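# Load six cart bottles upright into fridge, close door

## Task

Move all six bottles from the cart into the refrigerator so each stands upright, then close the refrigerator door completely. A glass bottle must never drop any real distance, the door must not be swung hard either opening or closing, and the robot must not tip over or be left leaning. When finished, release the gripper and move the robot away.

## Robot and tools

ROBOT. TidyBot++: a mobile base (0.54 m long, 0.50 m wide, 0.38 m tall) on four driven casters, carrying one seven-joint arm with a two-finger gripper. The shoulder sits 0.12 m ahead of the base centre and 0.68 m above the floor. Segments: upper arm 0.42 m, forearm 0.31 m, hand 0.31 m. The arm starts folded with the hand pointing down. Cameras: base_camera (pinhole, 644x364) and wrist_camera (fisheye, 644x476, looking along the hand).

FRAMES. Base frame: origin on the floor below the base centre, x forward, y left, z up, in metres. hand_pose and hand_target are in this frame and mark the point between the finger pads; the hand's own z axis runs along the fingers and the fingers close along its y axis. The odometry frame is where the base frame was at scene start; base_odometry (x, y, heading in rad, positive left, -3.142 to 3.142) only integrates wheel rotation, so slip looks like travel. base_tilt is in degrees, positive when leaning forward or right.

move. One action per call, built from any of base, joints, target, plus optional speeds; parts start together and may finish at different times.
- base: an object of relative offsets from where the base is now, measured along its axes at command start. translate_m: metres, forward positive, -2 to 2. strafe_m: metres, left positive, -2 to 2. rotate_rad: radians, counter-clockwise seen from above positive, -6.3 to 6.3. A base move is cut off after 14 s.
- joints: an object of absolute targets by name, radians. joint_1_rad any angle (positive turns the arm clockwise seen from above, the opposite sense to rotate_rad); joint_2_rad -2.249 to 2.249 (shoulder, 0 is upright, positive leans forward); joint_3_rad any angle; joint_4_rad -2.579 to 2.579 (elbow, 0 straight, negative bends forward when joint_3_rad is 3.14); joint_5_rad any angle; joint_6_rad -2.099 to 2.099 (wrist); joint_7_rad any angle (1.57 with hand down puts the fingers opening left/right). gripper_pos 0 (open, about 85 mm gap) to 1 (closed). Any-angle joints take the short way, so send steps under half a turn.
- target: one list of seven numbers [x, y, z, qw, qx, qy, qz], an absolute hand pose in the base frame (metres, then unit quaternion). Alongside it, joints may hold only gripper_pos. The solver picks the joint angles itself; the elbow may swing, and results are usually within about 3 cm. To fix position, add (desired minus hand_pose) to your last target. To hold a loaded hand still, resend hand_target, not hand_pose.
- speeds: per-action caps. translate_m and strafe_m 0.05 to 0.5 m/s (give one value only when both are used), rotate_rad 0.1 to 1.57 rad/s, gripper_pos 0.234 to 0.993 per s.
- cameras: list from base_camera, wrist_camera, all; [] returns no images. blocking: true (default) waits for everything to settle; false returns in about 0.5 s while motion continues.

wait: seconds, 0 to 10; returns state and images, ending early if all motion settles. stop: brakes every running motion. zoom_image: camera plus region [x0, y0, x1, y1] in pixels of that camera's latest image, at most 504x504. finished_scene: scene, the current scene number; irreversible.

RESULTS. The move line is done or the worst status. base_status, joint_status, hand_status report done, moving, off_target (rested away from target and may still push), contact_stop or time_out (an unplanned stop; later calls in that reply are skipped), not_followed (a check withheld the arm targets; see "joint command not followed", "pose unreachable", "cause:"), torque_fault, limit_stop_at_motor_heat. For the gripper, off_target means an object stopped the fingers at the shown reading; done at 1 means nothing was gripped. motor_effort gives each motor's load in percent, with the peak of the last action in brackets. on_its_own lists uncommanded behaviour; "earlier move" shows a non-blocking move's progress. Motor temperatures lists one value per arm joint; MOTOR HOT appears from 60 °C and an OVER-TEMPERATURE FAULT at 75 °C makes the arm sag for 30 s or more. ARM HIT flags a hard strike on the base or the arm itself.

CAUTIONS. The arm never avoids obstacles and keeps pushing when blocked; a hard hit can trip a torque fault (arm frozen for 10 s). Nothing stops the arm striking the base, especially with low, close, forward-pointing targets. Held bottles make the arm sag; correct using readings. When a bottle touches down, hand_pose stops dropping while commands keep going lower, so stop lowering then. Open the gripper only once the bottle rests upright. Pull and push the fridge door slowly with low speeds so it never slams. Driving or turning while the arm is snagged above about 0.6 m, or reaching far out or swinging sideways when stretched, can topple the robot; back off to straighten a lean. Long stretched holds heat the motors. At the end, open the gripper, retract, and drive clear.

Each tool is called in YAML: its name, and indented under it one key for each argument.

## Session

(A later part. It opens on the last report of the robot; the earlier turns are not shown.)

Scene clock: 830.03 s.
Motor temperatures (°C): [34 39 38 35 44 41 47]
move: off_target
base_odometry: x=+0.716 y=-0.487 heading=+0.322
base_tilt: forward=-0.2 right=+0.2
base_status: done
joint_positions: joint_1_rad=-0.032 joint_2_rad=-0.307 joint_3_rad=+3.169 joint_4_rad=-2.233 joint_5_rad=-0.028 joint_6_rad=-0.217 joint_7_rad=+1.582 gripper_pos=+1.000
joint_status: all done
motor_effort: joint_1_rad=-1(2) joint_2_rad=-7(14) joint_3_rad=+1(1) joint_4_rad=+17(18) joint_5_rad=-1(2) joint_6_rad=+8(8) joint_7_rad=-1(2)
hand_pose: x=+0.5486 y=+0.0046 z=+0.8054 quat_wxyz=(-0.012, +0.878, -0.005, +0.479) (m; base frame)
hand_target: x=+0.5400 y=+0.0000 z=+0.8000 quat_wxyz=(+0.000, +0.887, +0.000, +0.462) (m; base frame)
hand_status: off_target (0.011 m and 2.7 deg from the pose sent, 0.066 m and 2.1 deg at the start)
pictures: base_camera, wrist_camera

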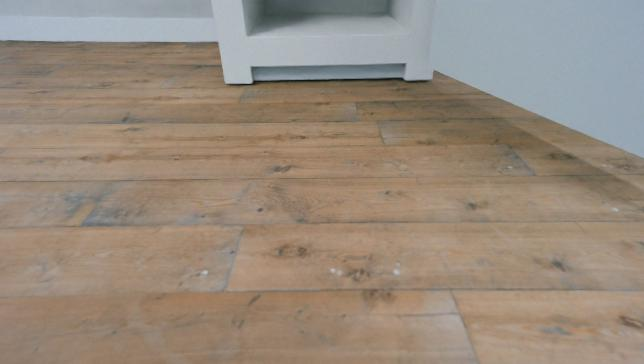

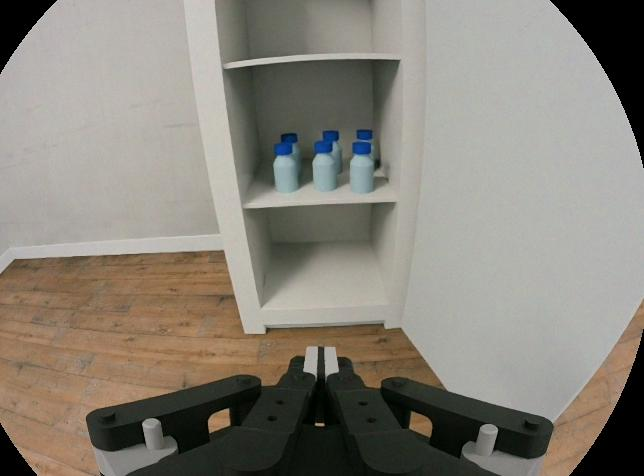

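move:
  base: {"translate_m": -0.08, "strafe_m": -0.3}

move:
  base: {"strafe_m": -0.4}

Scene clock: 834.73 s.
Motor temperatures (°C): [34 39 38 35 44 41 47]
move: done
base_odometry: x=+0.735 y=-0.797 heading=+0.321
base_tilt: forward=-0.2 right=+0.2
base_status: done
joint_positions: joint_1_rad=-0.028 joint_2_rad=-0.307 joint_3_rad=+3.166 joint_4_rad=-2.233 joint_5_rad=-0.028 joint_6_rad=-0.217 joint_7_rad=+1.582 gripper_pos=+1.000
joint_status: not commanded
motor_effort: joint_1_rad=-2(3) joint_2_rad=-7(8) joint_3_rad=+0(2) joint_4_rad=+17(18) joint_5_rad=-1(2) joint_6_rad=+8(8) joint_7_rad=-1(2)
hand_pose: x=+0.5486 y=+0.0044 z=+0.8054 quat_wxyz=(-0.011, +0.878, -0.006, +0.479) (m; base frame)
hand_target: x=+0.5400 y=+0.0000 z=+0.8000 quat_wxyz=(+0.000, +0.887, +0.000, +0.462) (m; base frame)
hand_status: not commanded
pictures: base_camera, wrist_camera

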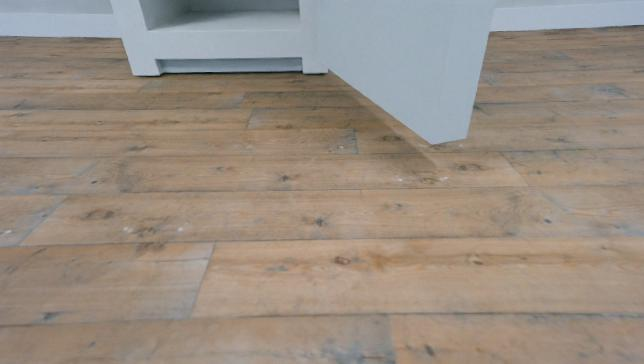

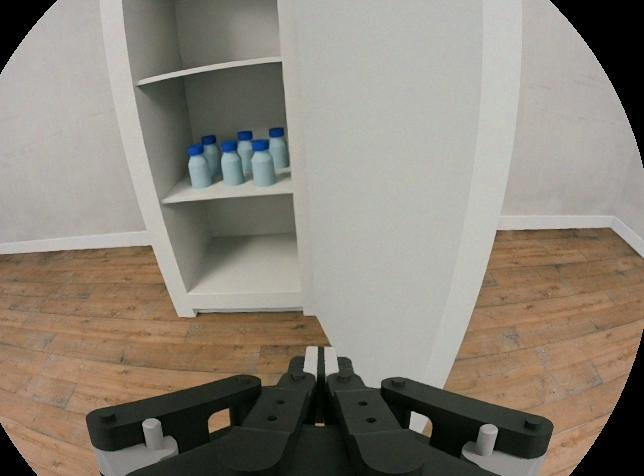

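Scene clock: 836.83 s.
Motor temperatures (°C): [34 39 38 36 44 41 47]
move: done
base_odometry: x=+0.861 y=-1.177 heading=+0.320
base_tilt: forward=-0.1 right=+0.2
base_status: done
joint_positions: joint_1_rad=-0.026 joint_2_rad=-0.307 joint_3_rad=+3.164 joint_4_rad=-2.233 joint_5_rad=-0.028 joint_6_rad=-0.217 joint_7_rad=+1.582 gripper_pos=+1.000
joint_status: not commanded
motor_effort: joint_1_rad=-1(3) joint_2_rad=-7(9) joint_3_rad=+0(2) joint_4_rad=+17(18) joint_5_rad=-1(1) joint_6_rad=+8(8) joint_7_rad=-1(2)
hand_pose: x=+0.5485 y=+0.0046 z=+0.8054 quat_wxyz=(-0.011, +0.878, -0.005, +0.479) (m; base frame)
hand_target: x=+0.5400 y=+0.0000 z=+0.8000 quat_wxyz=(+0.000, +0.887, +0.000, +0.462) (m; base frame)
hand_status: not commanded
pictures: base_camera, wrist_camera

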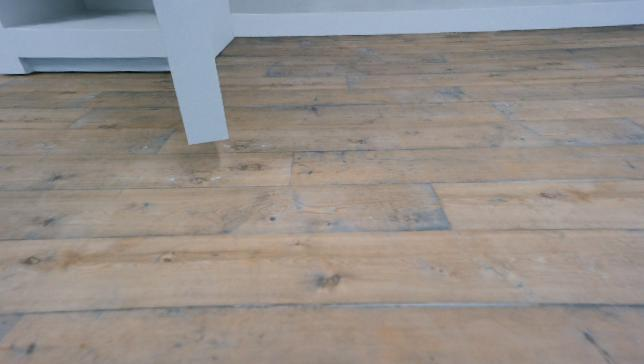

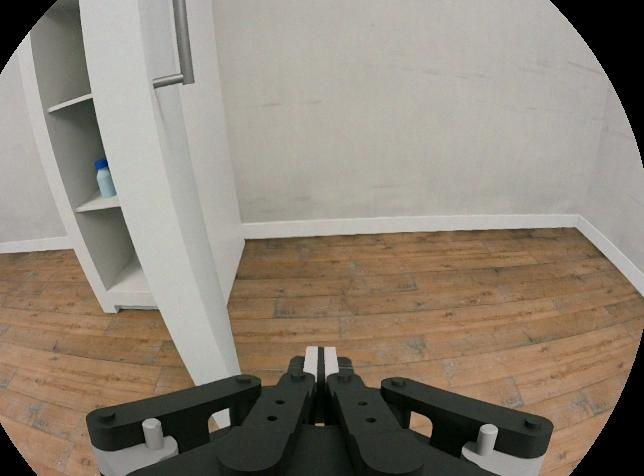

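move:
  base: {"strafe_m": -0.1}
  cameras: []

move:
  base: {"translate_m": 0.34}
  speeds: {"translate_m": 0.25}

Scene clock: 846.27 s.
Motor temperatures (°C): [34 39 38 36 44 41 47]
move: done
base_odometry: x=+0.893 y=-1.272 heading=+0.320
base_tilt: forward=-0.1 right=+0.2
base_status: done
joint_positions: joint_1_rad=-0.025 joint_2_rad=-0.307 joint_3_rad=+3.163 joint_4_rad=-2.233 joint_5_rad=-0.028 joint_6_rad=-0.217 joint_7_rad=+1.582 gripper_pos=+1.000
joint_status: not commanded
motor_effort: joint_1_rad=-1(2) joint_2_rad=-7(8) joint_3_rad=+1(2) joint_4_rad=+17(18) joint_5_rad=-1(2) joint_6_rad=+8(8) joint_7_rad=+0(2)
hand_pose: x=+0.5485 y=+0.0047 z=+0.8054 quat_wxyz=(-0.011, +0.878, -0.005, +0.479) (m; base frame)
hand_target: x=+0.5400 y=+0.0000 z=+0.8000 quat_wxyz=(+0.000, +0.887, +0.000, +0.462) (m; base frame)
hand_status: not commanded
pictures: none
No camera images: "cameras" was empty.

Scene clock: 848.47 s.
Motor temperatures (°C): [34 39 38 36 44 41 47]
move: done
base_odometry: x=+1.216 y=-1.165 heading=+0.319
base_tilt: forward=-0.1 right=+0.2
base_status: done
joint_positions: joint_1_rad=-0.025 joint_2_rad=-0.309 joint_3_rad=+3.163 joint_4_rad=-2.232 joint_5_rad=-0.028 joint_6_rad=-0.218 joint_7_rad=+1.582 gripper_pos=+1.000
joint_status: not commanded
motor_effort: joint_1_rad=-1(2) joint_2_rad=-7(10) joint_3_rad=+0(1) joint_4_rad=+17(18) joint_5_rad=-1(2) joint_6_rad=+8(8) joint_7_rad=-1(2)
hand_pose: x=+0.5483 y=+0.0047 z=+0.8061 quat_wxyz=(-0.011, +0.877, -0.005, +0.480) (m; base frame)
hand_target: x=+0.5400 y=+0.0000 z=+0.8000 quat_wxyz=(+0.000, +0.887, +0.000, +0.462) (m; base frame)
hand_status: not commanded
pictures: base_camera, wrist_camera

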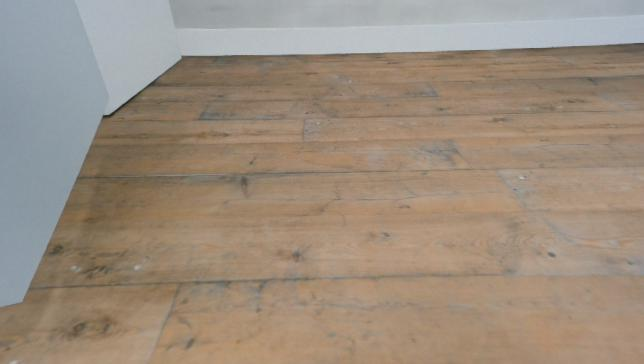

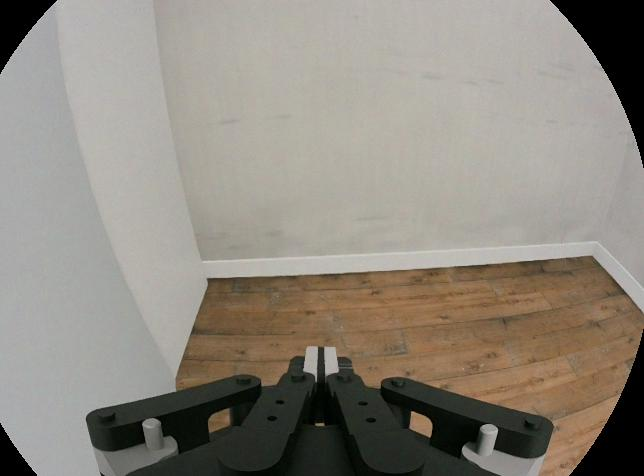

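move:
  target: [0.54, 0, 0.69, 0, 0.887, 0, 0.462]
  cameras: []

move:
  base: {"strafe_m": 0.3}
  speeds: {"strafe_m": 0.1}

Scene clock: 858.60 s.
Motor temperatures (°C): [34 39 38 36 44 41 47]
move: done
base_odometry: x=+1.216 y=-1.165 heading=+0.319
base_tilt: forward=-0.1 right=+0.2
base_status: not commanded
joint_positions: joint_1_rad=-0.025 joint_2_rad=-0.133 joint_3_rad=+3.163 joint_4_rad=-2.486 joint_5_rad=-0.021 joint_6_rad=+0.164 joint_7_rad=+1.582 gripper_pos=+1.000
joint_status: not commanded
motor_effort: joint_1_rad=-2(2) joint_2_rad=-9(10) joint_3_rad=+0(1) joint_4_rad=+14(18) joint_5_rad=-1(2) joint_6_rad=+8(9) joint_7_rad=-1(2)
hand_pose: x=+0.5400 y=+0.0021 z=+0.6966 quat_wxyz=(-0.003, +0.889, -0.004, +0.458) (m; base frame)
hand_target: x=+0.5400 y=+0.0000 z=+0.6900 quat_wxyz=(+0.000, +0.887, +0.000, +0.462) (m; base frame)
hand_status: done (0.007 m and 0.7 deg from the pose sent, 0.117 m and 2.7 deg at the start)
pictures: none
No camera images: "cameras" was empty.

Scene clock: 862.13 s.
Motor temperatures (°C): [34 39 38 36 44 41 47]
move: done
base_odometry: x=+1.122 y=-0.880 heading=+0.320
base_tilt: forward=-0.2 right=+0.2
base_status: done
joint_positions: joint_1_rad=-0.003 joint_2_rad=-0.133 joint_3_rad=+3.172 joint_4_rad=-2.486 joint_5_rad=-0.019 joint_6_rad=+0.167 joint_7_rad=+1.582 gripper_pos=+1.000
joint_status: not commanded
motor_effort: joint_1_rad=-3(8) joint_2_rad=-10(10) joint_3_rad=+0(6) joint_4_rad=+14(14) joint_5_rad=-1(1) joint_6_rad=+8(8) joint_7_rad=-1(2)
hand_pose: x=+0.5405 y=-0.0109 z=+0.6972 quat_wxyz=(+0.004, +0.888, -0.017, +0.459) (m; base frame)
hand_target: x=+0.5400 y=+0.0000 z=+0.6900 quat_wxyz=(+0.000, +0.887, +0.000, +0.462) (m; base frame)
hand_status: not commanded
pictures: base_camera, wrist_camera

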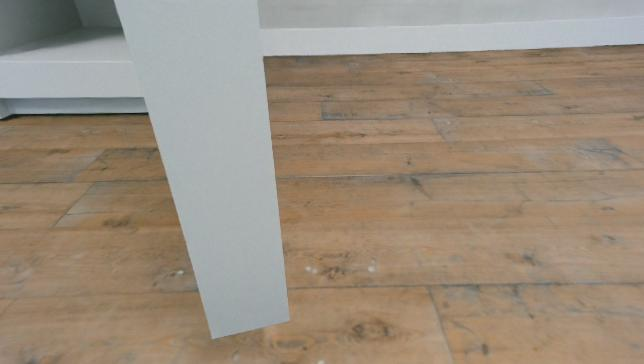

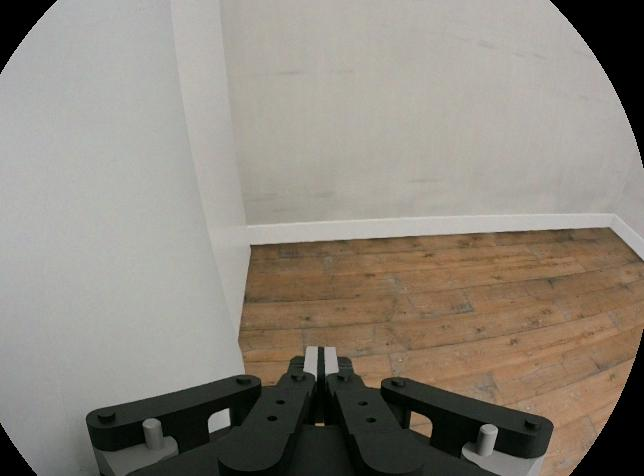

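move:
  base: {"strafe_m": 0.3}
  speeds: {"strafe_m": 0.1}

Scene clock: 868.30 s.
Motor temperatures (°C): [34 39 38 36 44 41 47]
move: done
base_odometry: x=+1.028 y=-0.595 heading=+0.320
base_tilt: forward=-0.2 right=+0.2
base_status: done
joint_positions: joint_1_rad=+0.007 joint_2_rad=-0.133 joint_3_rad=+3.174 joint_4_rad=-2.488 joint_5_rad=-0.019 joint_6_rad=+0.167 joint_7_rad=+1.582 gripper_pos=+1.000
joint_status: not commanded
motor_effort: joint_1_rad=-1(9) joint_2_rad=-9(10) joint_3_rad=+0(6) joint_4_rad=+14(15) joint_5_rad=-1(2) joint_6_rad=+8(8) joint_7_rad=-1(2)
hand_pose: x=+0.5399 y=-0.0163 z=+0.6967 quat_wxyz=(+0.007, +0.888, -0.023, +0.459) (m; base frame)
hand_target: x=+0.5400 y=+0.0000 z=+0.6900 quat_wxyz=(+0.000, +0.887, +0.000, +0.462) (m; base frame)
hand_status: not commanded
pictures: base_camera, wrist_camera

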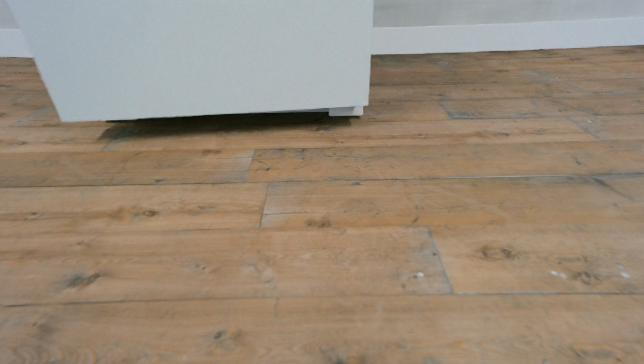

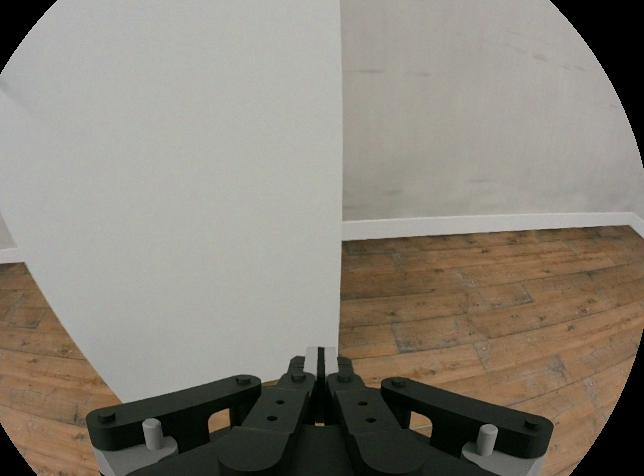

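move:

Scene clock: 872.37 s.
Motor temperatures (°C): [34 39 38 36 44 41 47]
base_odometry: x=+1.028 y=-0.595 heading=+0.320
base_tilt: forward=-0.2 right=+0.2
base_status: done
joint_positions: joint_1_rad=+0.007 joint_2_rad=-0.133 joint_3_rad=+3.174 joint_4_rad=-2.488 joint_5_rad=-0.019 joint_6_rad=+0.167 joint_7_rad=+1.582 gripper_pos=+1.000
joint_status: not commanded
motor_effort: joint_1_rad=-1(9) joint_2_rad=-9(10) joint_3_rad=+0(6) joint_4_rad=+14(15) joint_5_rad=-1(2) joint_6_rad=+7(8) joint_7_rad=-1(2)
hand_pose: x=+0.5399 y=-0.0163 z=+0.6968 quat_wxyz=(+0.007, +0.888, -0.023, +0.459) (m; base frame)
hand_target: x=+0.5400 y=+0.0000 z=+0.6900 quat_wxyz=(+0.000, +0.887, +0.000, +0.462) (m; base frame)
hand_status: not commanded
pictures: base_camera, wrist_camera

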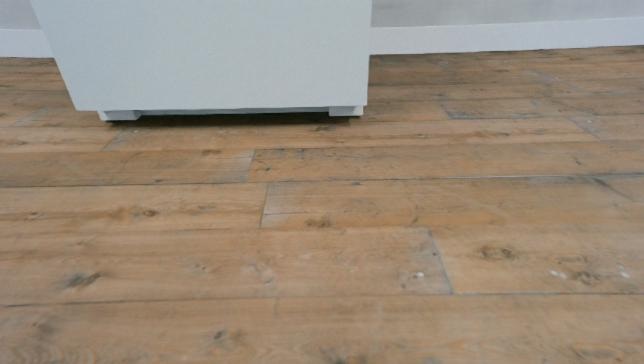

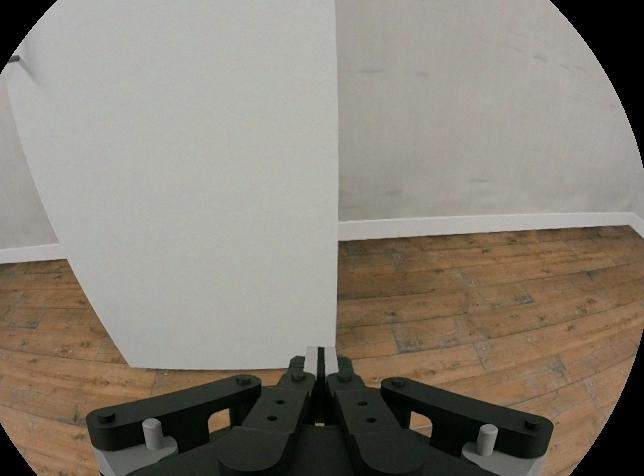

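wait:
  seconds: 1
  cameras: ["base_camera"]

Scene clock: 874.83 s.
Motor temperatures (°C): [34 39 38 35 44 41 47]
base_odometry: x=+1.028 y=-0.595 heading=+0.320
base_tilt: forward=-0.2 right=+0.2
base_status: done
joint_positions: joint_1_rad=+0.007 joint_2_rad=-0.133 joint_3_rad=+3.174 joint_4_rad=-2.488 joint_5_rad=-0.019 joint_6_rad=+0.167 joint_7_rad=+1.582 gripper_pos=+1.000
joint_status: not commanded
motor_effort: joint_1_rad=-2(9) joint_2_rad=-9(10) joint_3_rad=-1(6) joint_4_rad=+14(15) joint_5_rad=-1(2) joint_6_rad=+7(8) joint_7_rad=-1(2)
hand_pose: x=+0.5399 y=-0.0163 z=+0.6968 quat_wxyz=(+0.007, +0.888, -0.023, +0.459) (m; base frame)
hand_target: x=+0.5400 y=+0.0000 z=+0.6900 quat_wxyz=(+0.000, +0.887, +0.000, +0.462) (m; base frame)
hand_status: not commanded
wait: 1.00 s; at rest from the start
pictures: base_camera

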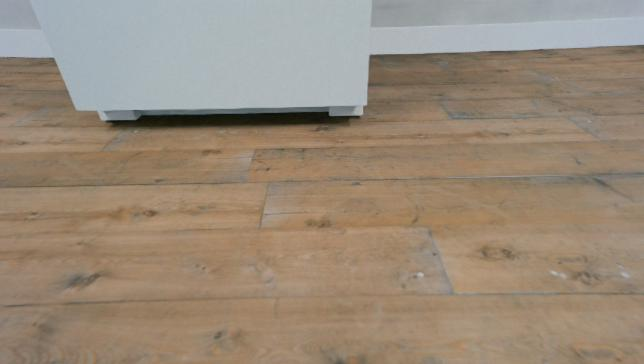

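move:
  base: {"strafe_m": 0.33, "translate_m": 0.25}

Scene clock: 880.27 s.
Motor temperatures (°C): [34 38 38 35 44 41 47]
move: done
base_odometry: x=+1.161 y=-0.203 heading=+0.320
base_tilt: forward=-0.2 right=+0.2
base_status: done
joint_positions: joint_1_rad=+0.006 joint_2_rad=-0.129 joint_3_rad=+3.172 joint_4_rad=-2.488 joint_5_rad=-0.019 joint_6_rad=+0.169 joint_7_rad=+1.582 gripper_pos=+1.000
joint_status: not commanded
motor_effort: joint_1_rad=-1(3) joint_2_rad=-9(10) joint_3_rad=+0(2) joint_4_rad=+14(15) joint_5_rad=-1(1) joint_6_rad=+7(8) joint_7_rad=-1(2)
hand_pose: x=+0.5401 y=-0.0149 z=+0.6956 quat_wxyz=(+0.006, +0.889, -0.021, +0.458) (m; base frame)
hand_target: x=+0.5400 y=+0.0000 z=+0.6900 quat_wxyz=(+0.000, +0.887, +0.000, +0.462) (m; base frame)
hand_status: not commanded
pictures: base_camera, wrist_camera

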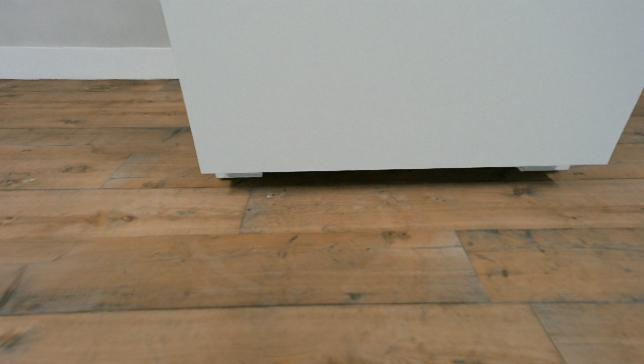

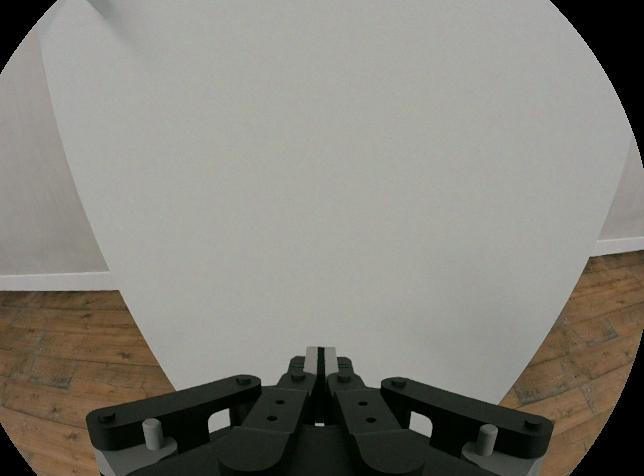

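move:
  base: {"strafe_m": 0.08, "translate_m": 0.1}
  speeds: {"translate_m": 0.15}
  cameras: []

move:
  base: {"translate_m": 0.05}
  speeds: {"translate_m": 0.05}
  cameras: ["wrist_camera"]

Scene clock: 886.73 s.
Motor temperatures (°C): [34 38 38 35 44 41 47]
move: done
base_odometry: x=+1.231 y=-0.095 heading=+0.320
base_tilt: forward=-0.1 right=+0.2
base_status: done
joint_positions: joint_1_rad=+0.006 joint_2_rad=-0.128 joint_3_rad=+3.172 joint_4_rad=-2.489 joint_5_rad=-0.019 joint_6_rad=+0.170 joint_7_rad=+1.582 gripper_pos=+1.000
joint_status: not commanded
motor_effort: joint_1_rad=-2(3) joint_2_rad=-9(11) joint_3_rad=+0(1) joint_4_rad=+14(15) joint_5_rad=-1(2) joint_6_rad=+8(8) joint_7_rad=-1(2)
hand_pose: x=+0.5397 y=-0.0148 z=+0.6944 quat_wxyz=(+0.006, +0.889, -0.021, +0.457) (m; base frame)
hand_target: x=+0.5400 y=+0.0000 z=+0.6900 quat_wxyz=(+0.000, +0.887, +0.000, +0.462) (m; base frame)
hand_status: not commanded
pictures: none
No camera images: "cameras" was empty.

Scene clock: 888.20 s.
Motor temperatures (°C): [34 38 38 35 44 41 47]
move: done
base_odometry: x=+1.278 y=-0.079 heading=+0.321
base_tilt: forward=-0.2 right=+0.2
base_status: done
joint_positions: joint_1_rad=+0.006 joint_2_rad=-0.127 joint_3_rad=+3.172 joint_4_rad=-2.491 joint_5_rad=-0.019 joint_6_rad=+0.170 joint_7_rad=+1.582 gripper_pos=+1.000
joint_status: not commanded
motor_effort: joint_1_rad=-2(2) joint_2_rad=-9(10) joint_3_rad=+0(1) joint_4_rad=+14(16) joint_5_rad=-1(2) joint_6_rad=+7(9) joint_7_rad=-1(2)
hand_pose: x=+0.5391 y=-0.0148 z=+0.6936 quat_wxyz=(+0.006, +0.890, -0.021, +0.456) (m; base frame)
hand_target: x=+0.5400 y=+0.0000 z=+0.6900 quat_wxyz=(+0.000, +0.887, +0.000, +0.462) (m; base frame)
hand_status: not commanded
pictures: wrist_camera

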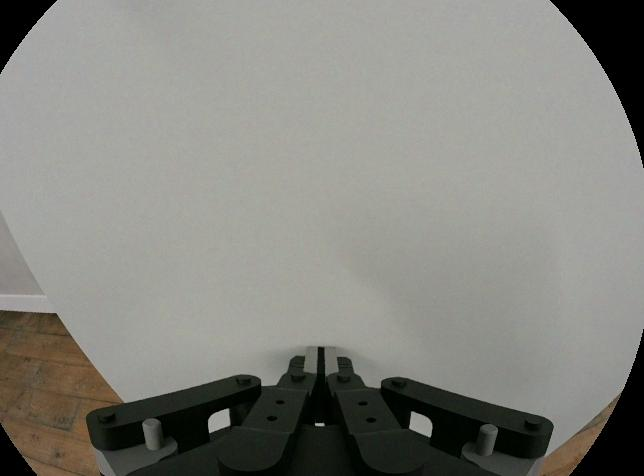

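Fingertips nearly touching.

move:
  base: {"translate_m": 0.03}
  speeds: {"translate_m": 0.05}
  cameras: []

move:
  base: {"translate_m": 0.03}
  speeds: {"translate_m": 0.05}
  cameras: ["wrist_camera", "base_camera"]

Scene clock: 892.30 s.
Motor temperatures (°C): [34 38 38 35 44 41 47]
move: done
base_odometry: x=+1.306 y=-0.070 heading=+0.321
base_tilt: forward=-0.2 right=+0.2
base_status: done
joint_positions: joint_1_rad=+0.006 joint_2_rad=-0.144 joint_3_rad=+3.172 joint_4_rad=-2.558 joint_5_rad=-0.019 joint_6_rad=+0.170 joint_7_rad=+1.582 gripper_pos=+1.000
joint_status: not commanded
motor_effort: joint_1_rad=-3(4) joint_2_rad=-2(9) joint_3_rad=-1(1) joint_4_rad=+24(26) joint_5_rad=-1(1) joint_6_rad=+16(17) joint_7_rad=-1(1)
hand_pose: x=+0.5111 y=-0.0137 z=+0.6695 quat_wxyz=(+0.006, +0.901, -0.021, +0.434) (m; base frame)
hand_target: x=+0.5400 y=+0.0000 z=+0.6900 quat_wxyz=(+0.000, +0.887, +0.000, +0.462) (m; base frame)
hand_status: not commanded
pictures: none
No camera images: "cameras" was empty.

Scene clock: 895.07 s.
Motor temperatures (°C): [34 38 38 35 44 41 47]
move: time_out
base_odometry: x=+1.332 y=-0.061 heading=+0.321
base_tilt: forward=-0.2 right=+0.2
base_status: translate_m time_out (by the wheels' count: +0.027 of +0.030)
joint_positions: joint_1_rad=+0.006 joint_2_rad=-0.187 joint_3_rad=+3.173 joint_4_rad=-2.619 joint_5_rad=-0.018 joint_6_rad=+0.170 joint_7_rad=+1.582 gripper_pos=+1.000
joint_status: not commanded
motor_effort: joint_1_rad=-2(8) joint_2_rad=+3(15) joint_3_rad=-1(5) joint_4_rad=+32(38) joint_5_rad=-1(1) joint_6_rad=+21(24) joint_7_rad=-1(2)
hand_pose: x=+0.4857 y=-0.0128 z=+0.6583 quat_wxyz=(+0.005, +0.905, -0.021, +0.426) (m; base frame)
hand_target: x=+0.5400 y=+0.0000 z=+0.6900 quat_wxyz=(+0.000, +0.887, +0.000, +0.462) (m; base frame)
hand_status: not commanded
pictures: base_camera, wrist_camera

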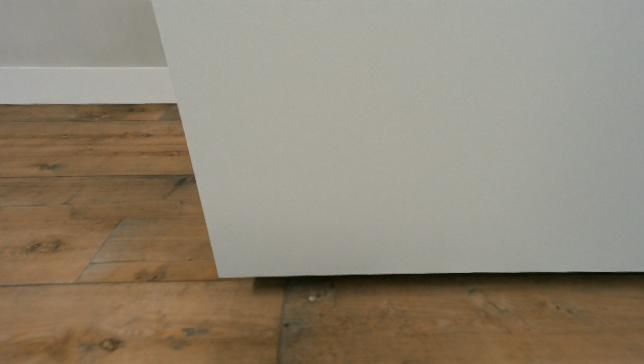

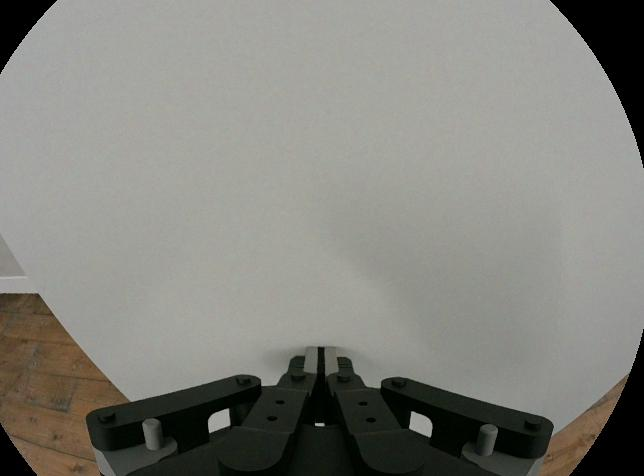

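move:
  base: {"translate_m": -0.5}
  speeds: {"translate_m": 0.2}

Scene clock: 900.27 s.
Motor temperatures (°C): [34 38 38 36 44 41 47]
move: done
base_odometry: x=+0.857 y=-0.219 heading=+0.319
base_tilt: forward=-0.2 right=+0.2
base_status: done
joint_positions: joint_1_rad=+0.005 joint_2_rad=-0.115 joint_3_rad=+3.172 joint_4_rad=-2.503 joint_5_rad=-0.017 joint_6_rad=+0.205 joint_7_rad=+1.582 gripper_pos=+1.000
joint_status: not commanded
motor_effort: joint_1_rad=-2(3) joint_2_rad=-10(12) joint_3_rad=+0(1) joint_4_rad=+14(30) joint_5_rad=+0(1) joint_6_rad=+8(20) joint_7_rad=-1(2)
hand_pose: x=+0.5409 y=-0.0149 z=+0.6918 quat_wxyz=(+0.007, +0.887, -0.020, +0.461) (m; base frame)
hand_target: x=+0.5400 y=+0.0000 z=+0.6900 quat_wxyz=(+0.000, +0.887, +0.000, +0.462) (m; base frame)
hand_status: not commanded
pictures: base_camera, wrist_camera

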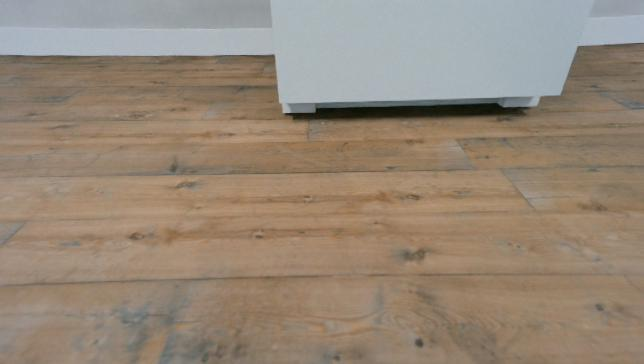

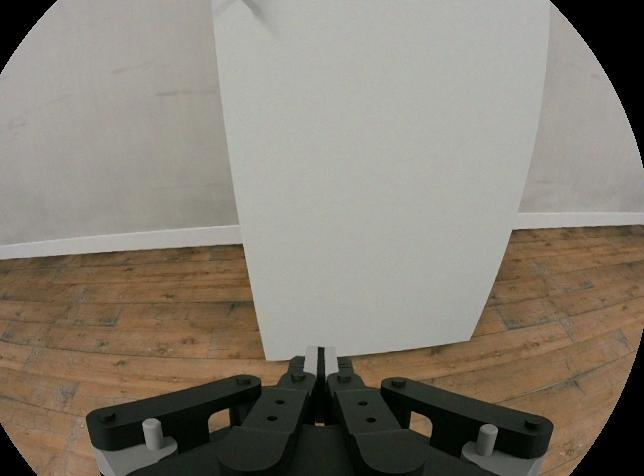

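finished_scene:
  scene: 1

The scene is finished: the task was done.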